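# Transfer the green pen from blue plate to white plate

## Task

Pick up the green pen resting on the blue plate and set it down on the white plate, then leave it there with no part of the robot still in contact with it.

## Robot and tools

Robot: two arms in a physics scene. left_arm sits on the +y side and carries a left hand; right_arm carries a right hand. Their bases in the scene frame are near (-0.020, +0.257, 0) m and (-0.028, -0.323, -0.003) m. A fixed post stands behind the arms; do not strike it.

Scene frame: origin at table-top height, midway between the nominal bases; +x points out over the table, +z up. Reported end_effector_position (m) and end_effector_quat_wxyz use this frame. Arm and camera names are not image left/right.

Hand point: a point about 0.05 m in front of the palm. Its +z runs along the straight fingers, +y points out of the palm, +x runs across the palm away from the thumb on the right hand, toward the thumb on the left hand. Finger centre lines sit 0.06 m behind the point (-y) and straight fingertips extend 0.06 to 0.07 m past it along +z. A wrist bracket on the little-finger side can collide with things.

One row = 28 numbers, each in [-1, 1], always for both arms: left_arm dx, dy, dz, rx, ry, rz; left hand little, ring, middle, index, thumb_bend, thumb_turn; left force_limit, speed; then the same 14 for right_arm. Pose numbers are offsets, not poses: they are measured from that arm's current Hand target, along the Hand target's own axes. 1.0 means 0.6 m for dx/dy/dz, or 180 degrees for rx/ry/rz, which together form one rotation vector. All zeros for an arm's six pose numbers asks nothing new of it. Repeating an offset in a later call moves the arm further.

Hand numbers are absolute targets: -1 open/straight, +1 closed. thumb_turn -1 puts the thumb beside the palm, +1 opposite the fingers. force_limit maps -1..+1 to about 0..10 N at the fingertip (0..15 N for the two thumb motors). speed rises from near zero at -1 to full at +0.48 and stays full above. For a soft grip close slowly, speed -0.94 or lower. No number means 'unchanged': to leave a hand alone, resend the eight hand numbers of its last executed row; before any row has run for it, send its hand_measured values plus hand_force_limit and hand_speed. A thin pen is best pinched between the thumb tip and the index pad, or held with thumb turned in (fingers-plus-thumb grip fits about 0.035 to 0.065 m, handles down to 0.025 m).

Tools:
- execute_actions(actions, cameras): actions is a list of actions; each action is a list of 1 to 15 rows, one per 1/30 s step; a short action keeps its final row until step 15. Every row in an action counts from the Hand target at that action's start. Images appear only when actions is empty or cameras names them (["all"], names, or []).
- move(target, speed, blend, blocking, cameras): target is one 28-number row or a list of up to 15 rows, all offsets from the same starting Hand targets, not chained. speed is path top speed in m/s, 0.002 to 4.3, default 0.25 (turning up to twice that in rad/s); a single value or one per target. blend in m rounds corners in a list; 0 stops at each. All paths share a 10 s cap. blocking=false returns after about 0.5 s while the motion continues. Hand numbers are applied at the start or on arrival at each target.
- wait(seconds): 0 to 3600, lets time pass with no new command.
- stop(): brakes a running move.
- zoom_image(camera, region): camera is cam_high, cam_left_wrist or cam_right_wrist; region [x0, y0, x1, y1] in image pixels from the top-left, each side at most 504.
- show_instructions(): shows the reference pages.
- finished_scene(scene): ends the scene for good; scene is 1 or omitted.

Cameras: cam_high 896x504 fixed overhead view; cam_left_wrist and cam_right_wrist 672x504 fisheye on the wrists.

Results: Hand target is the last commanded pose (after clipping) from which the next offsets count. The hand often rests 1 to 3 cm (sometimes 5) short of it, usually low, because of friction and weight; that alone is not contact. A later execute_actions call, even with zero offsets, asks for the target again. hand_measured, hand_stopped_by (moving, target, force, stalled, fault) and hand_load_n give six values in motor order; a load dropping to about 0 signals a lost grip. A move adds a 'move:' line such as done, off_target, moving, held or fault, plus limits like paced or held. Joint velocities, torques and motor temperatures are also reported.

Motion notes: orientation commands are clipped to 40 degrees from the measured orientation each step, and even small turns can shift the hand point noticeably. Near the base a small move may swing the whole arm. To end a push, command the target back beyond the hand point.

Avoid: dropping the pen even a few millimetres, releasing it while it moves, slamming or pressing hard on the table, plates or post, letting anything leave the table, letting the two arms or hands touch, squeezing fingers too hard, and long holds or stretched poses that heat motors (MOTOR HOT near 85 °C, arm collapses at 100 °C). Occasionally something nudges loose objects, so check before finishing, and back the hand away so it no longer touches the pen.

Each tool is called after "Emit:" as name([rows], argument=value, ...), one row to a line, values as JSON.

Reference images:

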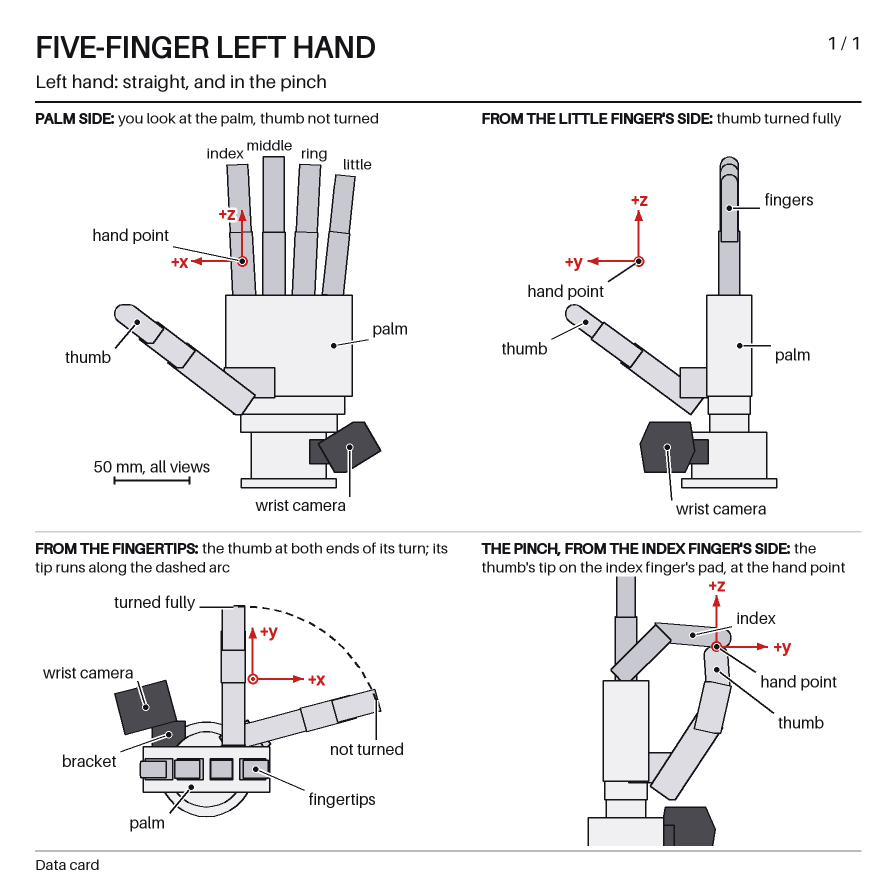

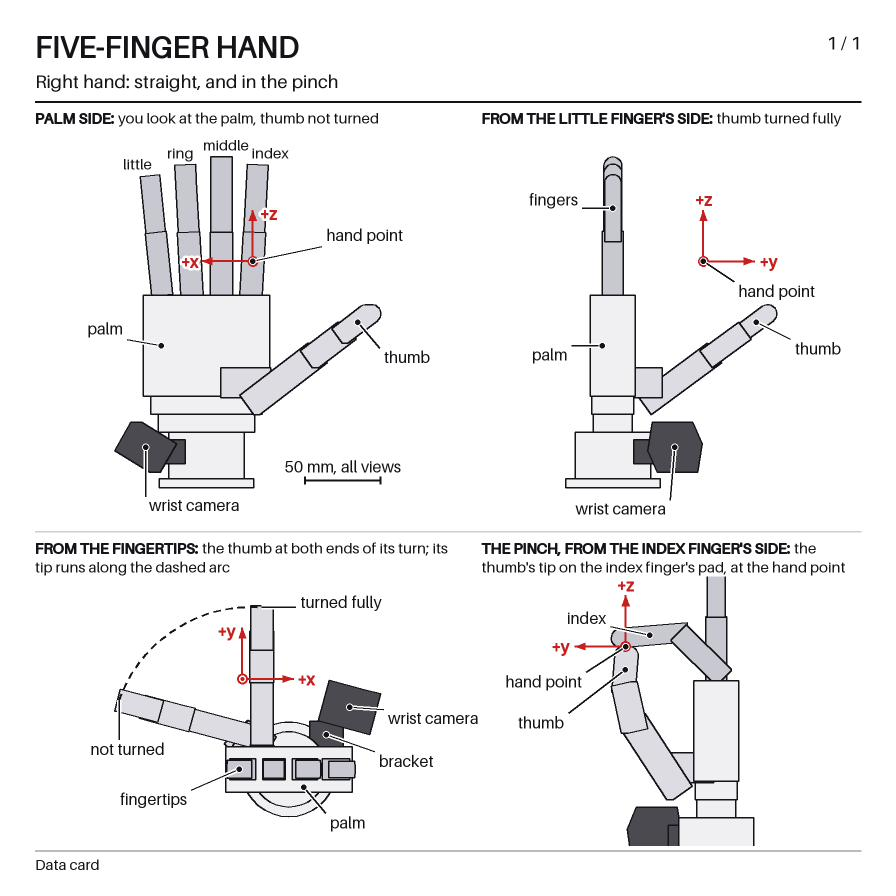

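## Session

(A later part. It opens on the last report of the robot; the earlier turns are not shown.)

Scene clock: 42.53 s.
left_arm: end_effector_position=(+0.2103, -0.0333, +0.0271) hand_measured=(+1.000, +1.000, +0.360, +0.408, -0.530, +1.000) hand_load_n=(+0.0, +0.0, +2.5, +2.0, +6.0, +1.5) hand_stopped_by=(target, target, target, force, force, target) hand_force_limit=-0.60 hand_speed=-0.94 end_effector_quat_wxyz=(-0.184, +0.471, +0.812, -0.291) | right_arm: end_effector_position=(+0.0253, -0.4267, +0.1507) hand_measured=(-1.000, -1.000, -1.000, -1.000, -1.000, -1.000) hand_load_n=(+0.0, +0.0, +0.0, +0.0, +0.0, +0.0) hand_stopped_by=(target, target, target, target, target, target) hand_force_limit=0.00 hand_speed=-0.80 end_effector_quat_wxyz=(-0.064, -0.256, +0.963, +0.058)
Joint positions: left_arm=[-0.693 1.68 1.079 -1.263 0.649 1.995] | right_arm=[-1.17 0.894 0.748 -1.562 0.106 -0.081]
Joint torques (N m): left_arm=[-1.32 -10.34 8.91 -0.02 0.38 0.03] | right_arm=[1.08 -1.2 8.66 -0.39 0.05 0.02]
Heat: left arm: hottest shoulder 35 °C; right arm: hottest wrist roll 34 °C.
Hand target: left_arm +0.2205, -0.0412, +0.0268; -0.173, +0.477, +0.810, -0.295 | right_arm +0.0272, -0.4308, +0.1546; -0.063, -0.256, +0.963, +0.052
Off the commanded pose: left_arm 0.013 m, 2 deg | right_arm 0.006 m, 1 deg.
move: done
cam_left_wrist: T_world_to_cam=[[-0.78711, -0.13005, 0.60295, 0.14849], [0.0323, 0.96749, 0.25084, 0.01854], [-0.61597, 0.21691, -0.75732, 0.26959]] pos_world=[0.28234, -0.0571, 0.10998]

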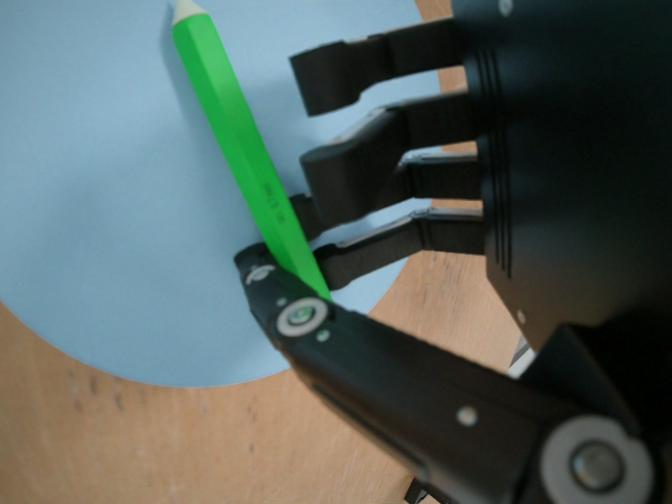

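Emit:
move(target=[0,-0.0536,-0.0638,0,0,0,1,1,0.36,0.45,-0.1,1,-0.6,-0.94, 0,0,0,0,0,0,-1,-1,-1,-1,-1,-1,0,-0.8], speed=0.06, cameras=["cam_left_wrist","cam_high"])

Scene clock: 44.10 s.
left_arm: end_effector_position=(+0.2099, -0.0329, +0.0615) hand_measured=(+1.000, +1.000, +0.360, +0.408, -0.530, +1.000) hand_load_n=(+0.0, +0.0, +3.5, +1.5, +5.5, +1.0) hand_stopped_by=(target, target, target, force, force, target) hand_force_limit=-0.60 hand_speed=-0.94 end_effector_quat_wxyz=(-0.192, +0.468, +0.812, -0.290) | right_arm: end_effector_position=(+0.0253, -0.4267, +0.1507) hand_measured=(-1.000, -1.000, -1.000, -1.000, -1.000, -1.000) hand_load_n=(+0.0, +0.0, +0.0, +0.0, +0.0, +0.0) hand_stopped_by=(target, target, target, target, target, target) hand_force_limit=0.00 hand_speed=-0.80 end_effector_quat_wxyz=(-0.064, -0.256, +0.963, +0.058)
Joint positions: left_arm=[-0.693 1.641 1.13 -1.37 0.649 1.997] | right_arm=[-1.17 0.894 0.748 -1.562 0.106 -0.081]
Joint torques (N m): left_arm=[-1.67 -12.16 10.22 -0.84 0.39 -0.01] | right_arm=[1.26 -1.38 8.69 -0.4 0.1 0.02]
Heat: left arm: hottest shoulder 35 °C; right arm: hottest wrist roll 34 °C.
Hand target: left_arm +0.2204, -0.0411, +0.0767; -0.173, +0.477, +0.810, -0.295 | right_arm +0.0272, -0.4308, +0.1546; -0.063, -0.256, +0.963, +0.052
Off the commanded pose: left_arm 0.020 m, 2 deg | right_arm 0.006 m, 1 deg.
move: off_target (left_arm)
cam_left_wrist: T_world_to_cam=[[-0.7799, -0.13533, 0.6111, 0.12519], [0.03652, 0.96484, 0.26027, 0.00803], [-0.62484, 0.2253, -0.74754, 0.29684]] pos_world=[0.28282, -0.05768, 0.1433]
Images, in order (width x height): cam_high 896x504, cam_left_wrist 672x504.

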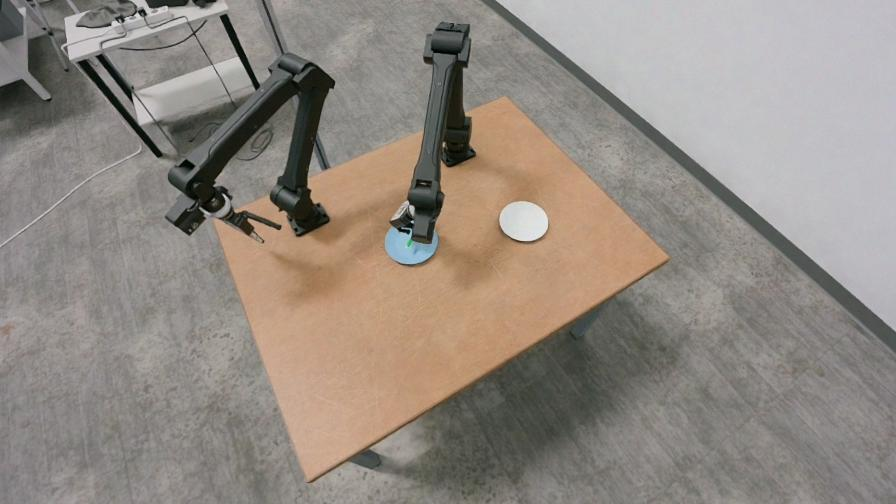

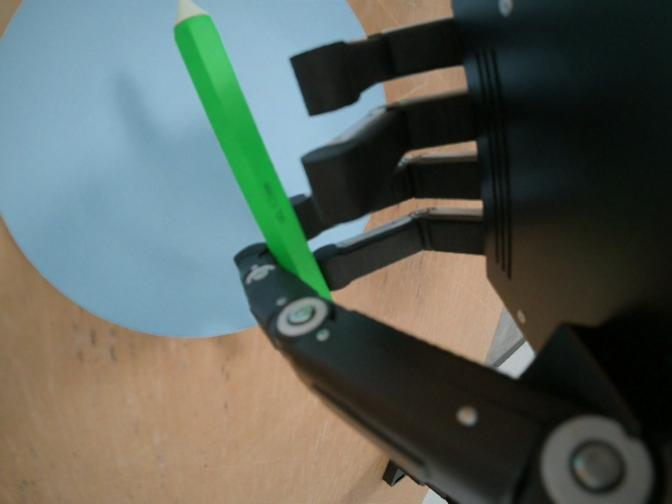

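Emit:
move([
  [0,-0.0482,-0.0575,0,0,0,1,1,0.36,0.45,-0.1,1,-0.6,-0.94, 0,0,0,0,0,0,-1,-1,-1,-1,-1,-1,0,-0.8],
  [0.3357,0.2803,-0.333,0,-0.1858,-0.2213,1,1,0.36,0.45,-0.1,1,-0.6,-0.94, 0,0,0,0,0,0,-1,-1,-1,-1,-1,-1,0,-0.8],
], speed=0.12, blend=[0.02,0], cameras=["cam_left_wrist","cam_high"])

Scene clock: 50.23 s.
left_arm: end_effector_position=(+0.3355, +0.2574, +0.1135) hand_measured=(+1.000, +1.000, +0.360, +0.408, -0.530, +1.000) hand_load_n=(+0.0, +0.0, +3.5, +2.0, +5.5, +1.0) hand_stopped_by=(target, target, target, force, force, target) hand_force_limit=-0.60 hand_speed=-0.94 end_effector_quat_wxyz=(-0.034, +0.076, +0.936, -0.343) | right_arm: end_effector_position=(+0.0253, -0.4267, +0.1507) hand_measured=(-1.000, -1.000, -1.000, -1.000, -1.000, -1.000) hand_load_n=(+0.0, +0.0, +0.0, +0.0, +0.0, +0.0) hand_stopped_by=(target, target, target, target, target, target) hand_force_limit=0.00 hand_speed=-0.80 end_effector_quat_wxyz=(-0.064, -0.256, +0.963, +0.058)
Joint positions: left_arm=[0.216 1.53 1.152 -1.485 0.65 2.015] | right_arm=[-1.17 0.894 0.748 -1.562 0.106 -0.081]
Joint torques (N m): left_arm=[-1.49 -9.05 11.11 -0.83 0.38 -0.12] | right_arm=[0.91 -1.26 8.7 -0.39 0.08 0.01]
Heat: left arm: hottest shoulder 35 °C; right arm: hottest wrist roll 34 °C.
Hand target: left_arm +0.3473, +0.2600, +0.1212; -0.026, +0.073, +0.937, -0.342 | right_arm +0.0272, -0.4308, +0.1546; -0.063, -0.256, +0.963, +0.052
Off the commanded pose: left_arm 0.015 m, 1 deg | right_arm 0.006 m, 1 deg.
move: off_target (left_arm)
cam_left_wrist: T_world_to_cam=[[-0.39956, -0.69332, 0.59971, 0.24807], [-0.73742, 0.63173, 0.23902, 0.05761], [-0.54458, -0.34674, -0.76368, 0.47088]] pos_world=[0.39804, 0.29887, 0.19706]
Images, in order (width x height): cam_high 896x504, cam_left_wrist 672x504.

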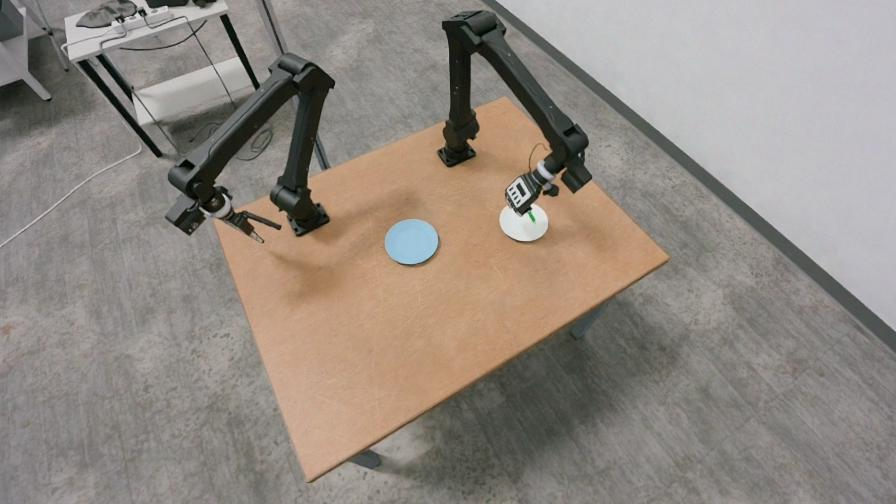

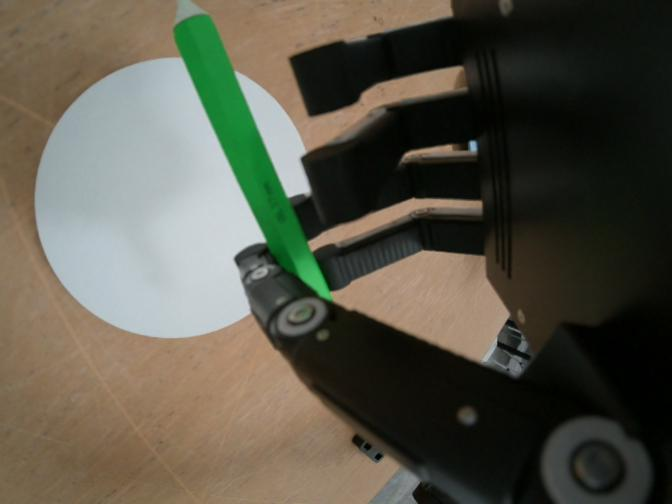

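Emit:
zoom_image(camera="cam_high", region=[470, 150, 590, 250])

Scaled by 4.200 from the camera's image (finer frame: 1280x720).

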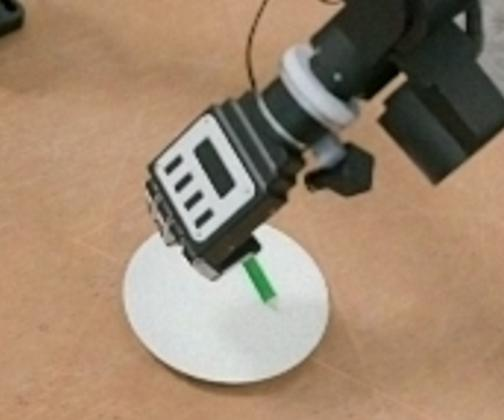

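Emit:
move(target=[0,0.0942,0.0517,0,0,0,1,1,0.36,0.45,-0.1,1,-0.6,-0.94, 0,0,0,0,0,0,-1,-1,-1,-1,-1,-1,0,-0.8], speed=0.08, cameras=["cam_left_wrist","cam_high"])

Emit:
zoom_image(camera="cam_high", region=[470, 150, 590, 250])

Scene clock: 54.27 s.
left_arm: end_effector_position=(+0.3468, +0.2788, +0.0632) hand_measured=(+1.000, +1.000, +0.360, +0.408, -0.530, +1.000) hand_load_n=(+0.0, +0.0, +3.5, +2.0, +5.5, +1.0) hand_stopped_by=(target, target, target, force, force, target) hand_force_limit=-0.60 hand_speed=-0.94 end_effector_quat_wxyz=(-0.033, +0.071, +0.936, -0.343) | right_arm: end_effector_position=(+0.0253, -0.4267, +0.1507) hand_measured=(-1.000, -1.000, -1.000, -1.000, -1.000, -1.000) hand_load_n=(+0.0, +0.0, +0.0, +0.0, +0.0, +0.0) hand_stopped_by=(target, target, target, target, target, target) hand_force_limit=0.00 hand_speed=-0.80 end_effector_quat_wxyz=(-0.064, -0.256, +0.963, +0.058)
Joint positions: left_arm=[0.262 1.63 1.125 -1.385 0.638 2.058] | right_arm=[-1.17 0.894 0.748 -1.562 0.106 -0.081]
Joint torques (N m): left_arm=[-1.26 -10.23 7.73 -0.23 0.29 -0.02] | right_arm=[0.56 -1.44 8.8 -0.39 0.09 0.01]
Heat: left arm: hottest shoulder 35 °C; right arm: hottest elbow 34 °C.
Hand target: left_arm +0.3512, +0.2829, +0.0612; -0.026, +0.073, +0.937, -0.342 | right_arm +0.0272, -0.4308, +0.1546; -0.063, -0.256, +0.963, +0.052
Off the commanded pose: left_arm 0.006 m, 1 deg | right_arm 0.006 m, 1 deg.
move: done
cam_left_wrist: T_world_to_cam=[[-0.39282, -0.69733, 0.59951, 0.29635], [-0.74292, 0.62486, 0.24003, 0.06828], [-0.54199, -0.3511, -0.76353, 0.4465]] pos_world=[0.40914, 0.32076, 0.14687]
Images, in order (width x height): cam_high 896x504, cam_left_wrist 672x504.

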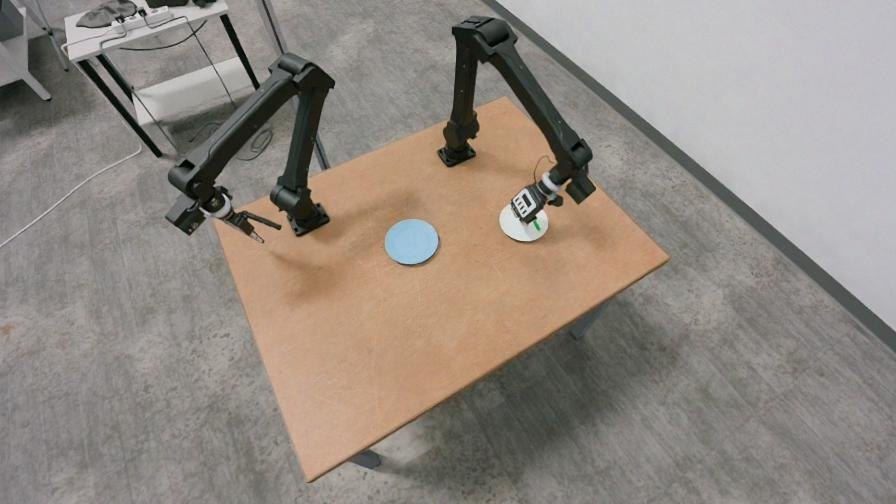

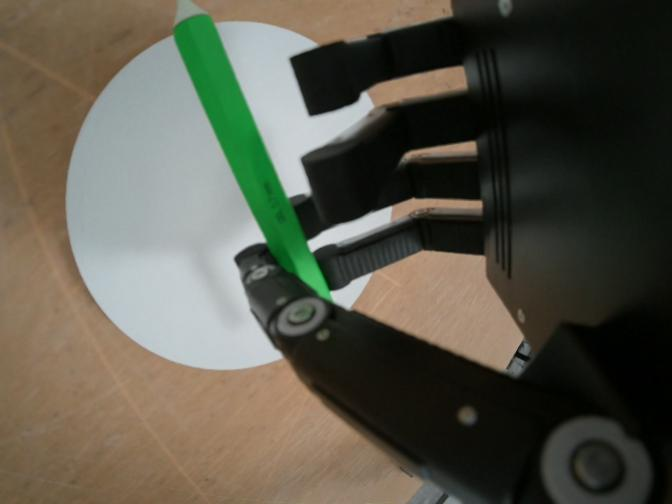

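Scaled by 4.200 from the camera's image (finer frame: 1280x720).

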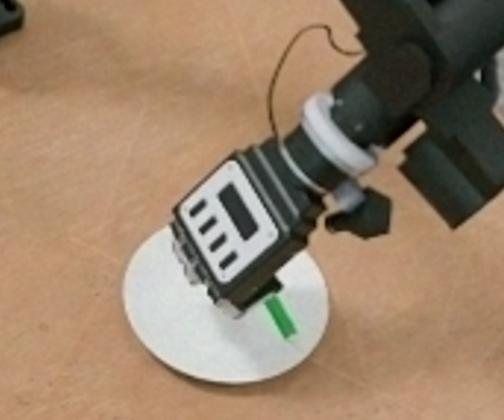

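Emit:
move(target=[0.005,0.0315,0.0388,0,0,0,1,1,0.36,0.45,-0.1,1,-0.6,-0.94, 0,0,0,0,0,0,-1,-1,-1,-1,-1,-1,0,-0.8], speed=0.05, cameras=["cam_left_wrist"])

Scene clock: 55.80 s.
left_arm: end_effector_position=(+0.3445, +0.2785, +0.0344) hand_measured=(+1.000, +1.000, +0.360, +0.408, -0.530, +1.000) hand_load_n=(+0.0, +0.0, +3.5, +2.0, +5.5, +1.5) hand_stopped_by=(target, target, target, force, force, target) hand_force_limit=-0.60 hand_speed=-0.94 end_effector_quat_wxyz=(-0.031, +0.072, +0.936, -0.343) | right_arm: end_effector_position=(+0.0253, -0.4267, +0.1507) hand_measured=(-1.000, -1.000, -1.000, -1.000, -1.000, -1.000) hand_load_n=(+0.0, +0.0, +0.0, +0.0, +0.0, +0.0) hand_stopped_by=(target, target, target, target, target, target) hand_force_limit=0.00 hand_speed=-0.80 end_effector_quat_wxyz=(-0.064, -0.256, +0.963, +0.058)
Joint positions: left_arm=[0.263 1.663 1.08 -1.305 0.638 2.061] | right_arm=[-1.17 0.894 0.748 -1.562 0.106 -0.081]
Joint torques (N m): left_arm=[-1.2 -10.05 7.25 -0.2 0.27 -0.01] | right_arm=[1.2 -1.14 8.68 -0.42 0.08 0.03]
Heat: left arm: hottest shoulder 35 °C; right arm: hottest elbow 34 °C.
Hand target: left_arm +0.3480, +0.2828, +0.0312; -0.026, +0.073, +0.937, -0.342 | right_arm +0.0272, -0.4308, +0.1546; -0.063, -0.256, +0.963, +0.052
Off the commanded pose: left_arm 0.006 m, 1 deg | right_arm 0.006 m, 1 deg.
move: done
cam_left_wrist: T_world_to_cam=[[-0.39557, -0.69705, 0.59804, 0.31353], [-0.74309, 0.62558, 0.23764, 0.07354], [-0.53977, -0.35039, -0.76543, 0.42217]] pos_world=[0.40654, 0.32046, 0.11816]

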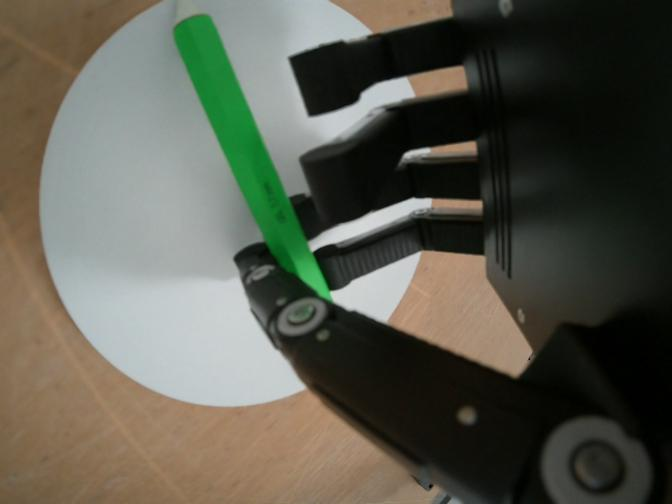

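Emit:
move(target=[0,0.0054,0.0064,0,0,0,1,1,0.36,0.45,-0.1,1,-0.6,-0.94, 0,0,0,0,0,0,-1,-1,-1,-1,-1,-1,0,-0.8], speed=0.03, cameras=["cam_left_wrist"])

Scene clock: 56.80 s.
left_arm: end_effector_position=(+0.3459, +0.2789, +0.0311) hand_measured=(+1.000, +1.000, +0.360, +0.408, -0.530, +1.000) hand_load_n=(+0.0, +0.0, +2.5, +2.5, +5.5, +1.5) hand_stopped_by=(target, target, target, force, force, target) hand_force_limit=-0.60 hand_speed=-0.94 end_effector_quat_wxyz=(-0.029, +0.074, +0.936, -0.342) | right_arm: end_effector_position=(+0.0253, -0.4267, +0.1507) hand_measured=(-1.000, -1.000, -1.000, -1.000, -1.000, -1.000) hand_load_n=(+0.0, +0.0, +0.0, -0.5, +0.0, +0.0) hand_stopped_by=(target, target, target, target, target, target) hand_force_limit=0.00 hand_speed=-0.80 end_effector_quat_wxyz=(-0.064, -0.256, +0.963, +0.058)
Joint positions: left_arm=[0.263 1.667 1.077 -1.292 0.638 2.062] | right_arm=[-1.17 0.894 0.748 -1.562 0.106 -0.081]
Joint torques (N m): left_arm=[-1.14 -10.05 7.1 -0.21 0.27 0] | right_arm=[1.2 -1.14 8.69 -0.38 0.05 -0.02]
Heat: left arm: hottest shoulder 35 °C; right arm: hottest elbow 34 °C.
Hand target: left_arm +0.3481, +0.2828, +0.0261; -0.026, +0.073, +0.937, -0.342 | right_arm +0.0272, -0.4308, +0.1546; -0.063, -0.256, +0.963, +0.052
Off the commanded pose: left_arm 0.007 m, 0 deg | right_arm 0.006 m, 1 deg.
move: done
cam_left_wrist: T_world_to_cam=[[-0.40001, -0.69725, 0.59484, 0.31801], [-0.74384, 0.62615, 0.23374, 0.07536], [-0.53543, -0.34897, -0.76911, 0.41871]] pos_world=[0.40745, 0.32066, 0.11525]

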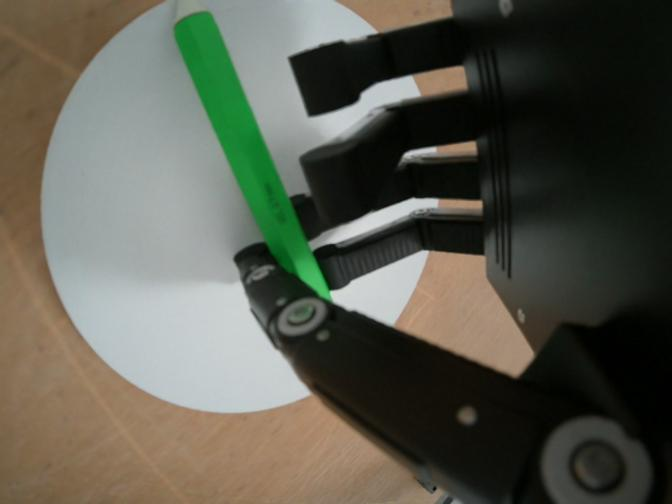

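Emit:
move(target=[0,0.0043,0.0051,0,0,0,1,1,0.36,0.45,-0.1,1,-0.6,-0.94, 0,0,0,0,0,0,-1,-1,-1,-1,-1,-1,0,-0.8], speed=0.03, cameras=["cam_left_wrist"])

Emit:
zoom_image(camera="cam_left_wrist", region=[150, 0, 400, 250])

Scene clock: 57.67 s.
left_arm: end_effector_position=(+0.3457, +0.2790, +0.0271) hand_measured=(+1.000, +1.000, +0.360, +0.408, -0.530, +1.000) hand_load_n=(+0.0, +0.0, +2.0, +2.5, +4.5, +1.0) hand_stopped_by=(target, target, target, force, force, target) hand_force_limit=-0.60 hand_speed=-0.94 end_effector_quat_wxyz=(-0.029, +0.074, +0.936, -0.342) | right_arm: end_effector_position=(+0.0253, -0.4267, +0.1507) hand_measured=(-1.000, -1.000, -1.000, -1.000, -1.000, -1.000) hand_load_n=(+0.5, +0.0, +0.0, +0.0, -0.5, +0.0) hand_stopped_by=(target, target, target, target, target, target) hand_force_limit=0.00 hand_speed=-0.80 end_effector_quat_wxyz=(-0.064, -0.256, +0.963, +0.058)
Joint positions: left_arm=[0.263 1.674 1.072 -1.282 0.638 2.062] | right_arm=[-1.17 0.894 0.748 -1.562 0.106 -0.081]
Joint torques (N m): left_arm=[-1.44 -9.82 7.04 -0.14 0.29 -0.02] | right_arm=[0.85 -1.2 8.77 -0.32 0.09 0.01]
Heat: left arm: hottest shoulder 35 °C; right arm: hottest elbow 34 °C.
Hand target: left_arm +0.3480, +0.2828, +0.0221; -0.026, +0.073, +0.936, -0.342 | right_arm +0.0272, -0.4308, +0.1546; -0.063, -0.256, +0.963, +0.052
Off the commanded pose: left_arm 0.007 m, 0 deg | right_arm 0.006 m, 1 deg.
move: done
cam_left_wrist: T_world_to_cam=[[-0.39951, -0.6973, 0.59512, 0.32016], [-0.74396, 0.62593, 0.23396, 0.07618], [-0.53565, -0.34928, -0.76882, 0.41571]] pos_world=[0.40725, 0.32076, 0.11125]

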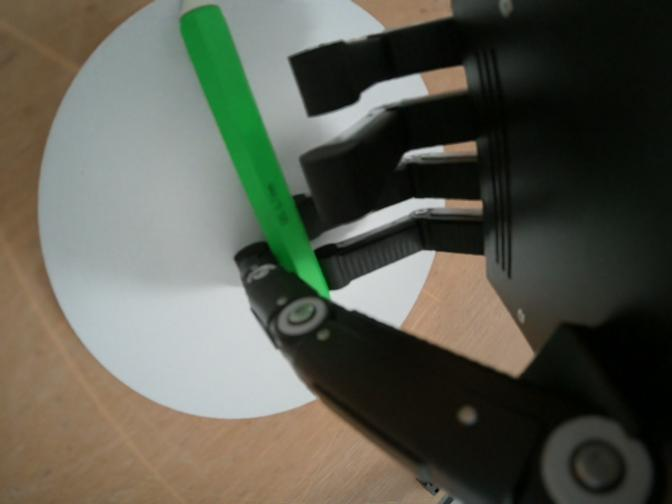

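Scaled by 2.016 from the camera's image (finer frame: 960x720).

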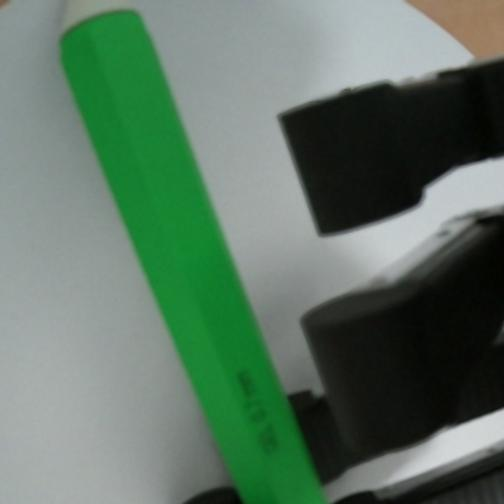

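Emit:
move(target=[0,0.0032,0.0038,0,0,0,1,1,0.36,0.45,-0.1,1,-0.6,-0.94, 0,0,0,0,0,0,-1,-1,-1,-1,-1,-1,0,-0.8], speed=0.03, cameras=["cam_left_wrist"])

Scene clock: 58.93 s.
left_arm: end_effector_position=(+0.3460, +0.2791, +0.0261) hand_measured=(+1.000, +1.000, +0.360, +0.408, -0.530, +1.000) hand_load_n=(+0.0, +0.5, +2.0, +2.5, +4.5, +0.5) hand_stopped_by=(target, target, target, force, force, target) hand_force_limit=-0.60 hand_speed=-0.94 end_effector_quat_wxyz=(-0.028, +0.074, +0.937, -0.342) | right_arm: end_effector_position=(+0.0253, -0.4267, +0.1507) hand_measured=(-1.000, -1.000, -1.000, -1.000, -1.000, -1.000) hand_load_n=(+0.0, +0.0, +0.0, +0.0, +0.0, -0.5) hand_stopped_by=(target, target, target, target, target, target) hand_force_limit=0.00 hand_speed=-0.80 end_effector_quat_wxyz=(-0.064, -0.256, +0.963, +0.058)
Joint positions: left_arm=[0.263 1.674 1.071 -1.278 0.638 2.062] | right_arm=[-1.17 0.894 0.748 -1.562 0.106 -0.081]
Joint torques (N m): left_arm=[-1.26 -9.58 6.93 0.06 0.26 0] | right_arm=[0.91 -0.73 8.79 -0.28 0.09 0.03]
Heat: left arm: hottest shoulder 35 °C; right arm: hottest elbow 34 °C.
Hand target: left_arm +0.3481, +0.2828, +0.0191; -0.026, +0.074, +0.937, -0.342 | right_arm +0.0272, -0.4308, +0.1546; -0.063, -0.256, +0.963, +0.052
Off the commanded pose: left_arm 0.008 m, 0 deg | right_arm 0.006 m, 1 deg.
move: done
cam_left_wrist: T_world_to_cam=[[-0.40068, -0.69769, 0.59387, 0.32149], [-0.74426, 0.62587, 0.23314, 0.07661], [-0.53435, -0.34858, -0.77004, 0.41457]] pos_world=[0.40736, 0.32087, 0.11045]

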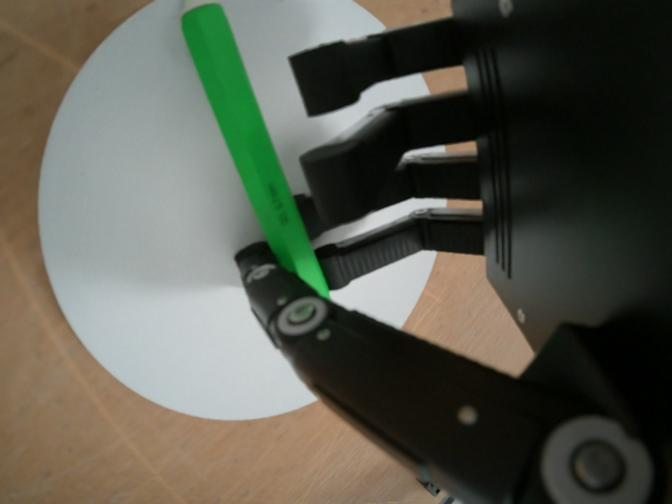

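Emit:
move(target=[0,0,0,0,0,0,1,1,0.36,0.45,-0.85,1,-0.6,-0.88, 0,0,0,0,0,0,-1,-1,-1,-1,-1,-1,0,-0.8], cameras=["cam_left_wrist"])

Emit:
zoom_image(camera="cam_left_wrist", region=[150, 100, 400, 350])

Scene clock: 61.50 s.
left_arm: end_effector_position=(+0.3464, +0.2787, +0.0262) hand_measured=(+1.000, +1.000, +0.360, +0.408, -0.850, +1.000) hand_load_n=(+0.0, +0.0, +0.0, +0.0, -1.0, +0.0) hand_stopped_by=(target, target, target, force, target, target) hand_force_limit=-0.60 hand_speed=-0.88 end_effector_quat_wxyz=(-0.027, +0.074, +0.936, -0.343) | right_arm: end_effector_position=(+0.0253, -0.4267, +0.1507) hand_measured=(-1.000, -1.000, -1.000, -1.000, -1.000, -1.000) hand_load_n=(+0.0, +0.0, +0.0, +0.0, +0.0, +0.0) hand_stopped_by=(target, target, target, target, target, target) hand_force_limit=0.00 hand_speed=-0.80 end_effector_quat_wxyz=(-0.064, -0.256, +0.963, +0.058)
Joint positions: left_arm=[0.263 1.674 1.071 -1.277 0.64 2.062] | right_arm=[-1.17 0.894 0.748 -1.562 0.106 -0.081]
Joint torques (N m): left_arm=[-1.03 -9.47 6.89 0.03 0.2 0] | right_arm=[1.32 -1.38 8.76 -0.32 0.1 -0.02]
Heat: left arm: hottest shoulder 35 °C; right arm: hottest elbow 34 °C.
Hand target: left_arm +0.3482, +0.2828, +0.0192; -0.026, +0.074, +0.937, -0.342 | right_arm +0.0272, -0.4308, +0.1546; -0.063, -0.256, +0.963, +0.052
Off the commanded pose: left_arm 0.008 m, 0 deg | right_arm 0.006 m, 1 deg.
move: done
cam_left_wrist: T_world_to_cam=[[-0.40091, -0.69668, 0.5949, 0.32106], [-0.74512, 0.62576, 0.23067, 0.0776], [-0.53297, -0.3508, -0.76999, 0.41488]] pos_world=[0.40766, 0.32066, 0.11055]

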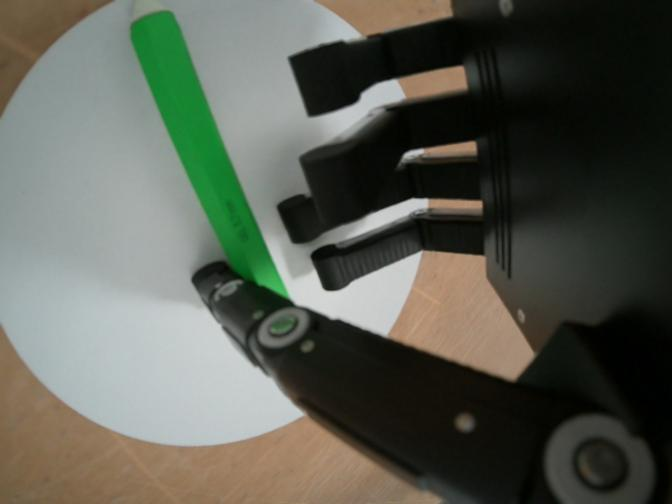

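Scaled by 2.016 from the camera's image (finer frame: 960x720).

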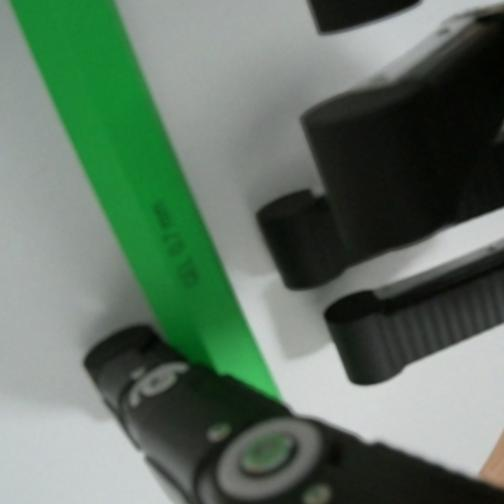

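Emit:
move(target=[0,-0.0163,-0.0298,0,0,0,1,1,0.36,0.45,-0.85,1,-0.6,-0.88, 0,0,0,0,0,0,-1,-1,-1,-1,-1,-1,0,-0.8], speed=0.03, cameras=["cam_left_wrist"])

Emit:
zoom_image(camera="cam_left_wrist", region=[150, 100, 400, 350])

Scene clock: 63.63 s.
left_arm: end_effector_position=(+0.3379, +0.2807, +0.0286) hand_measured=(+1.000, +1.000, +0.360, +0.408, -0.850, +1.000) hand_load_n=(+0.0, +0.0, +0.0, +0.0, +0.0, +0.0) hand_stopped_by=(target, target, target, force, target, target) hand_force_limit=-0.60 hand_speed=-0.88 end_effector_quat_wxyz=(-0.040, +0.069, +0.935, -0.346) | right_arm: end_effector_position=(+0.0253, -0.4267, +0.1507) hand_measured=(-1.000, -1.000, -1.000, -1.000, -1.000, -1.000) hand_load_n=(+0.0, +0.0, +0.0, +0.0, +0.0, +0.0) hand_stopped_by=(target, target, target, target, target, target) hand_force_limit=0.00 hand_speed=-0.80 end_effector_quat_wxyz=(-0.064, -0.256, +0.963, +0.058)
Joint positions: left_arm=[0.272 1.674 1.071 -1.311 0.635 2.071] | right_arm=[-1.17 0.894 0.748 -1.562 0.106 -0.081]
Joint torques (N m): left_arm=[-0.97 -11.87 9.26 -0.96 0.26 0] | right_arm=[1.44 -1.03 8.75 -0.43 0.05 0.01]
Heat: left arm: hottest shoulder 35 °C; right arm: hottest elbow 34 °C.
Hand target: left_arm +0.3487, +0.2869, +0.0392; -0.026, +0.073, +0.937, -0.342 | right_arm +0.0272, -0.4308, +0.1546; -0.063, -0.256, +0.963, +0.052
Off the commanded pose: left_arm 0.016 m, 2 deg | right_arm 0.006 m, 1 deg.
move: off_target (left_arm)
cam_left_wrist: T_world_to_cam=[[-0.38329, -0.69427, 0.60916, 0.31057], [-0.73847, 0.62648, 0.24935, 0.06644], [-0.55475, -0.35427, -0.75282, 0.42074]] pos_world=[0.40151, 0.32305, 0.11099]

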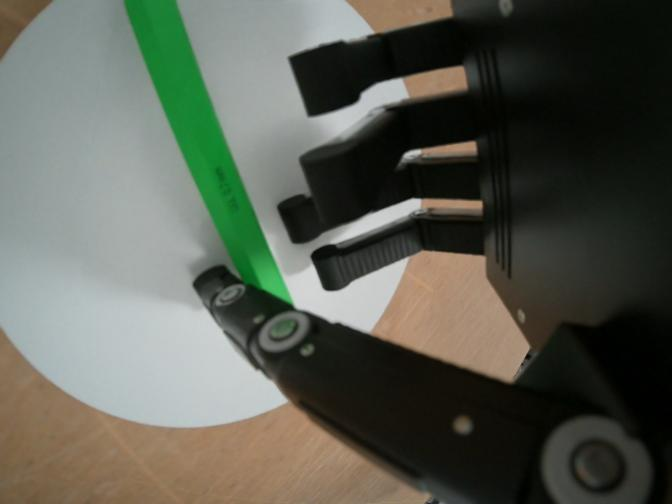

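Scaled by 2.016 from the camera's image (finer frame: 960x720).

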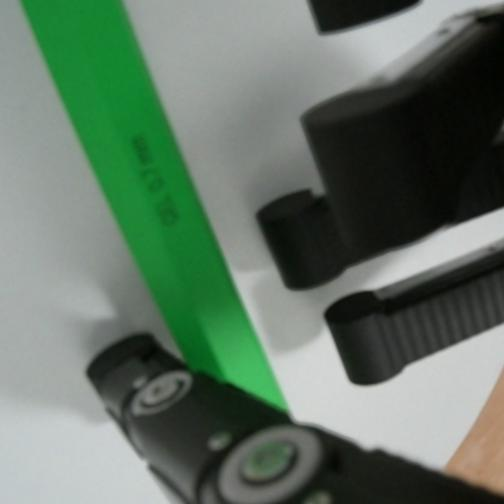

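Emit:
move(target=[0,-0.0322,-0.0383,0,0,0,1,1,0.36,0.45,-0.85,1,-0.6,-0.88, 0,0,0,0,0,0,-1,-1,-1,-1,-1,-1,0,-0.8], speed=0.04, cameras=["cam_left_wrist"])

Scene clock: 65.07 s.
left_arm: end_effector_position=(+0.3358, +0.2803, +0.0539) hand_measured=(+1.000, +1.000, +0.360, +0.408, -0.850, +1.000) hand_load_n=(+0.0, +0.0, +0.0, +0.0, +0.0, +0.0) hand_stopped_by=(target, target, target, force, target, target) hand_force_limit=-0.60 hand_speed=-0.88 end_effector_quat_wxyz=(-0.046, +0.067, +0.934, -0.347) | right_arm: end_effector_position=(+0.0253, -0.4267, +0.1507) hand_measured=(-1.000, -1.000, -1.000, -1.000, -1.000, -1.000) hand_load_n=(+0.0, +0.0, +0.0, +0.0, +0.0, +0.0) hand_stopped_by=(target, target, target, target, target, target) hand_force_limit=0.00 hand_speed=-0.80 end_effector_quat_wxyz=(-0.064, -0.256, +0.963, +0.058)
Joint positions: left_arm=[0.272 1.642 1.103 -1.389 0.635 2.071] | right_arm=[-1.17 0.894 0.748 -1.562 0.106 -0.081]
Joint torques (N m): left_arm=[-1.32 -12.22 10.07 -1.09 0.25 0] | right_arm=[1.26 -1.26 8.72 -0.39 0.07 0.04]
Heat: left arm: hottest shoulder 35 °C; right arm: hottest elbow 34 °C.
Hand target: left_arm +0.3487, +0.2869, +0.0692; -0.026, +0.073, +0.937, -0.342 | right_arm +0.0272, -0.4308, +0.1546; -0.063, -0.256, +0.963, +0.052
Off the commanded pose: left_arm 0.021 m, 3 deg | right_arm 0.006 m, 1 deg.
move: off_target (left_arm)
cam_left_wrist: T_world_to_cam=[[-0.37549, -0.6923, 0.61622, 0.29054], [-0.73489, 0.62752, 0.2572, 0.05699], [-0.56475, -0.35628, -0.74439, 0.44198]] pos_world=[0.40059, 0.32285, 0.13531]

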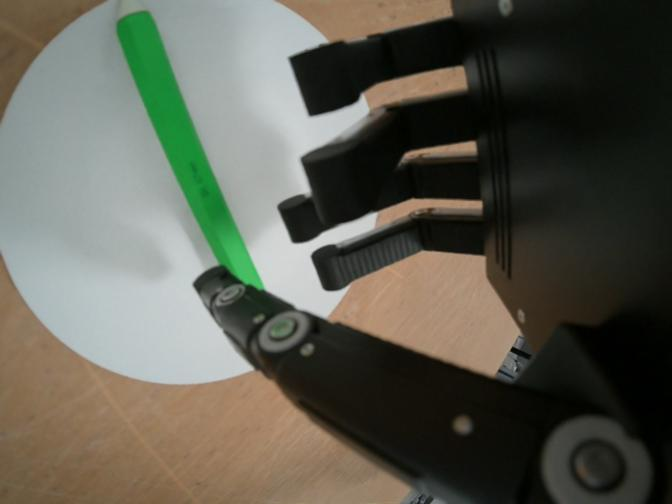

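Emit:
move([
  [0,-0.0643,-0.0766,0,0,0,1,1,0.36,0.45,-0.85,1,-0.6,-0.88, 0,0,0,0,0,0,-1,-1,-1,-1,-1,-1,0,-0.8],
  [0.0314,0.044,-0.2547,0,0,0,1,1,0.36,0.45,-0.85,1,-0.6,-0.88, 0,0,0,0,0,0,-1,-1,-1,-1,-1,-1,0,-0.8],
], speed=0.12, blend=[0.02,0], cameras=["cam_left_wrist","cam_high"])

Emit:
zoom_image(camera="cam_high", region=[470, 150, 590, 250])

Scene clock: 67.73 s.
left_arm: end_effector_position=(+0.3392, +0.4009, +0.1615) hand_measured=(+1.000, +1.000, +0.360, +0.408, -0.850, +1.000) hand_load_n=(+0.0, +0.0, +0.0, +0.0, +0.0, +0.0) hand_stopped_by=(target, target, target, force, target, target) hand_force_limit=-0.60 hand_speed=-0.88 end_effector_quat_wxyz=(-0.032, -0.017, +0.958, -0.284) | right_arm: end_effector_position=(+0.0253, -0.4267, +0.1507) hand_measured=(-1.000, -1.000, -1.000, -1.000, -1.000, -1.000) hand_load_n=(+0.0, +0.0, +0.0, +0.0, -0.5, +0.0) hand_stopped_by=(target, target, target, target, target, target) hand_force_limit=0.00 hand_speed=-0.80 end_effector_quat_wxyz=(-0.064, -0.256, +0.963, +0.058)
Joint positions: left_arm=[0.494 1.602 1.383 -1.685 0.484 2.081] | right_arm=[-1.17 0.894 0.748 -1.562 0.106 -0.081]
Joint torques (N m): left_arm=[-1.38 -10.58 11.47 -0.95 0.22 0] | right_arm=[1.2 -1.03 8.76 -0.38 0.09 0.04]
Heat: left arm: hottest shoulder 35 °C; right arm: hottest elbow 34 °C.
Hand target: left_arm +0.3483, +0.4070, +0.1691; -0.026, +0.073, +0.937, -0.342 | right_arm +0.0272, -0.4308, +0.1546; -0.063, -0.256, +0.963, +0.052
Off the commanded pose: left_arm 0.013 m, 13 deg | right_arm 0.006 m, 1 deg.
joint sent to its limit (left arm) — joint 4 (wrist pitch), lower limit; joint 6 (wrist roll), upper limit. The joint targets are off in orientation, not in position.
move: off_target (left_arm)
cam_left_wrist: T_world_to_cam=[[-0.23987, -0.82308, 0.51479, 0.33179], [-0.8176, 0.45719, 0.35001, 0.03751], [-0.52344, -0.33693, -0.78261, 0.55125]] pos_world=[0.39881, 0.44168, 0.24749]
Images, in order (width x height): cam_high 896x504, cam_left_wrist 672x504.

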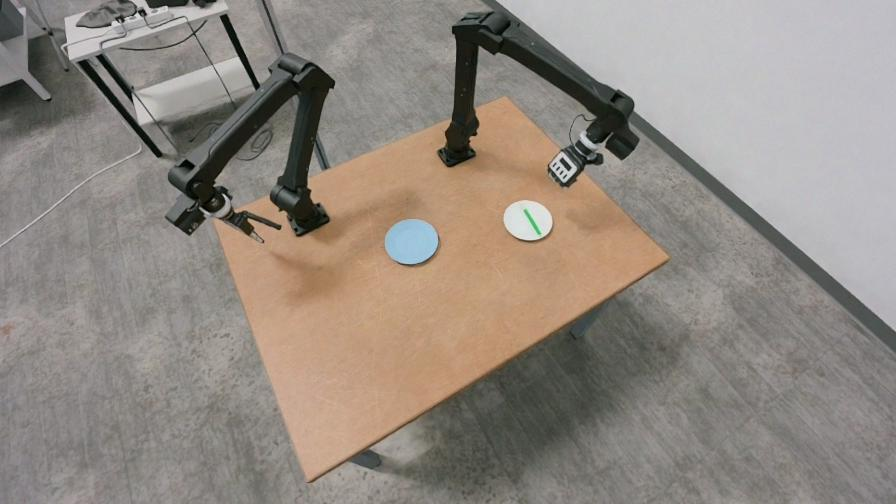

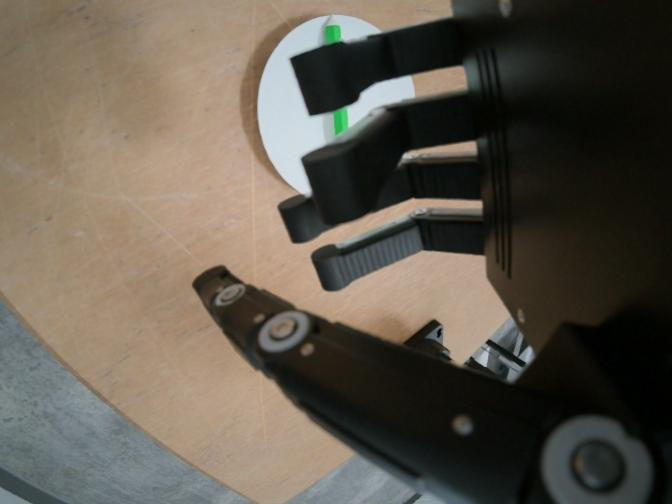

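Scaled by 4.200 from the camera's image (finer frame: 1280x720).

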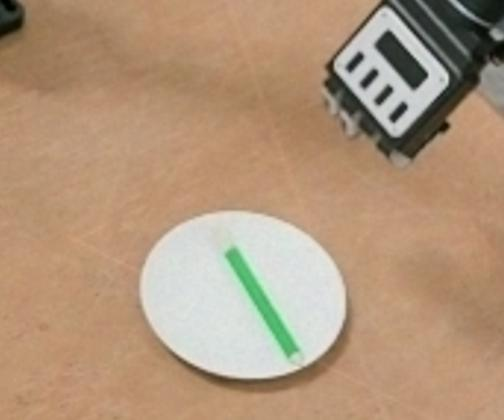

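Emit:
finished_scene()

The scene is finished: the task was done.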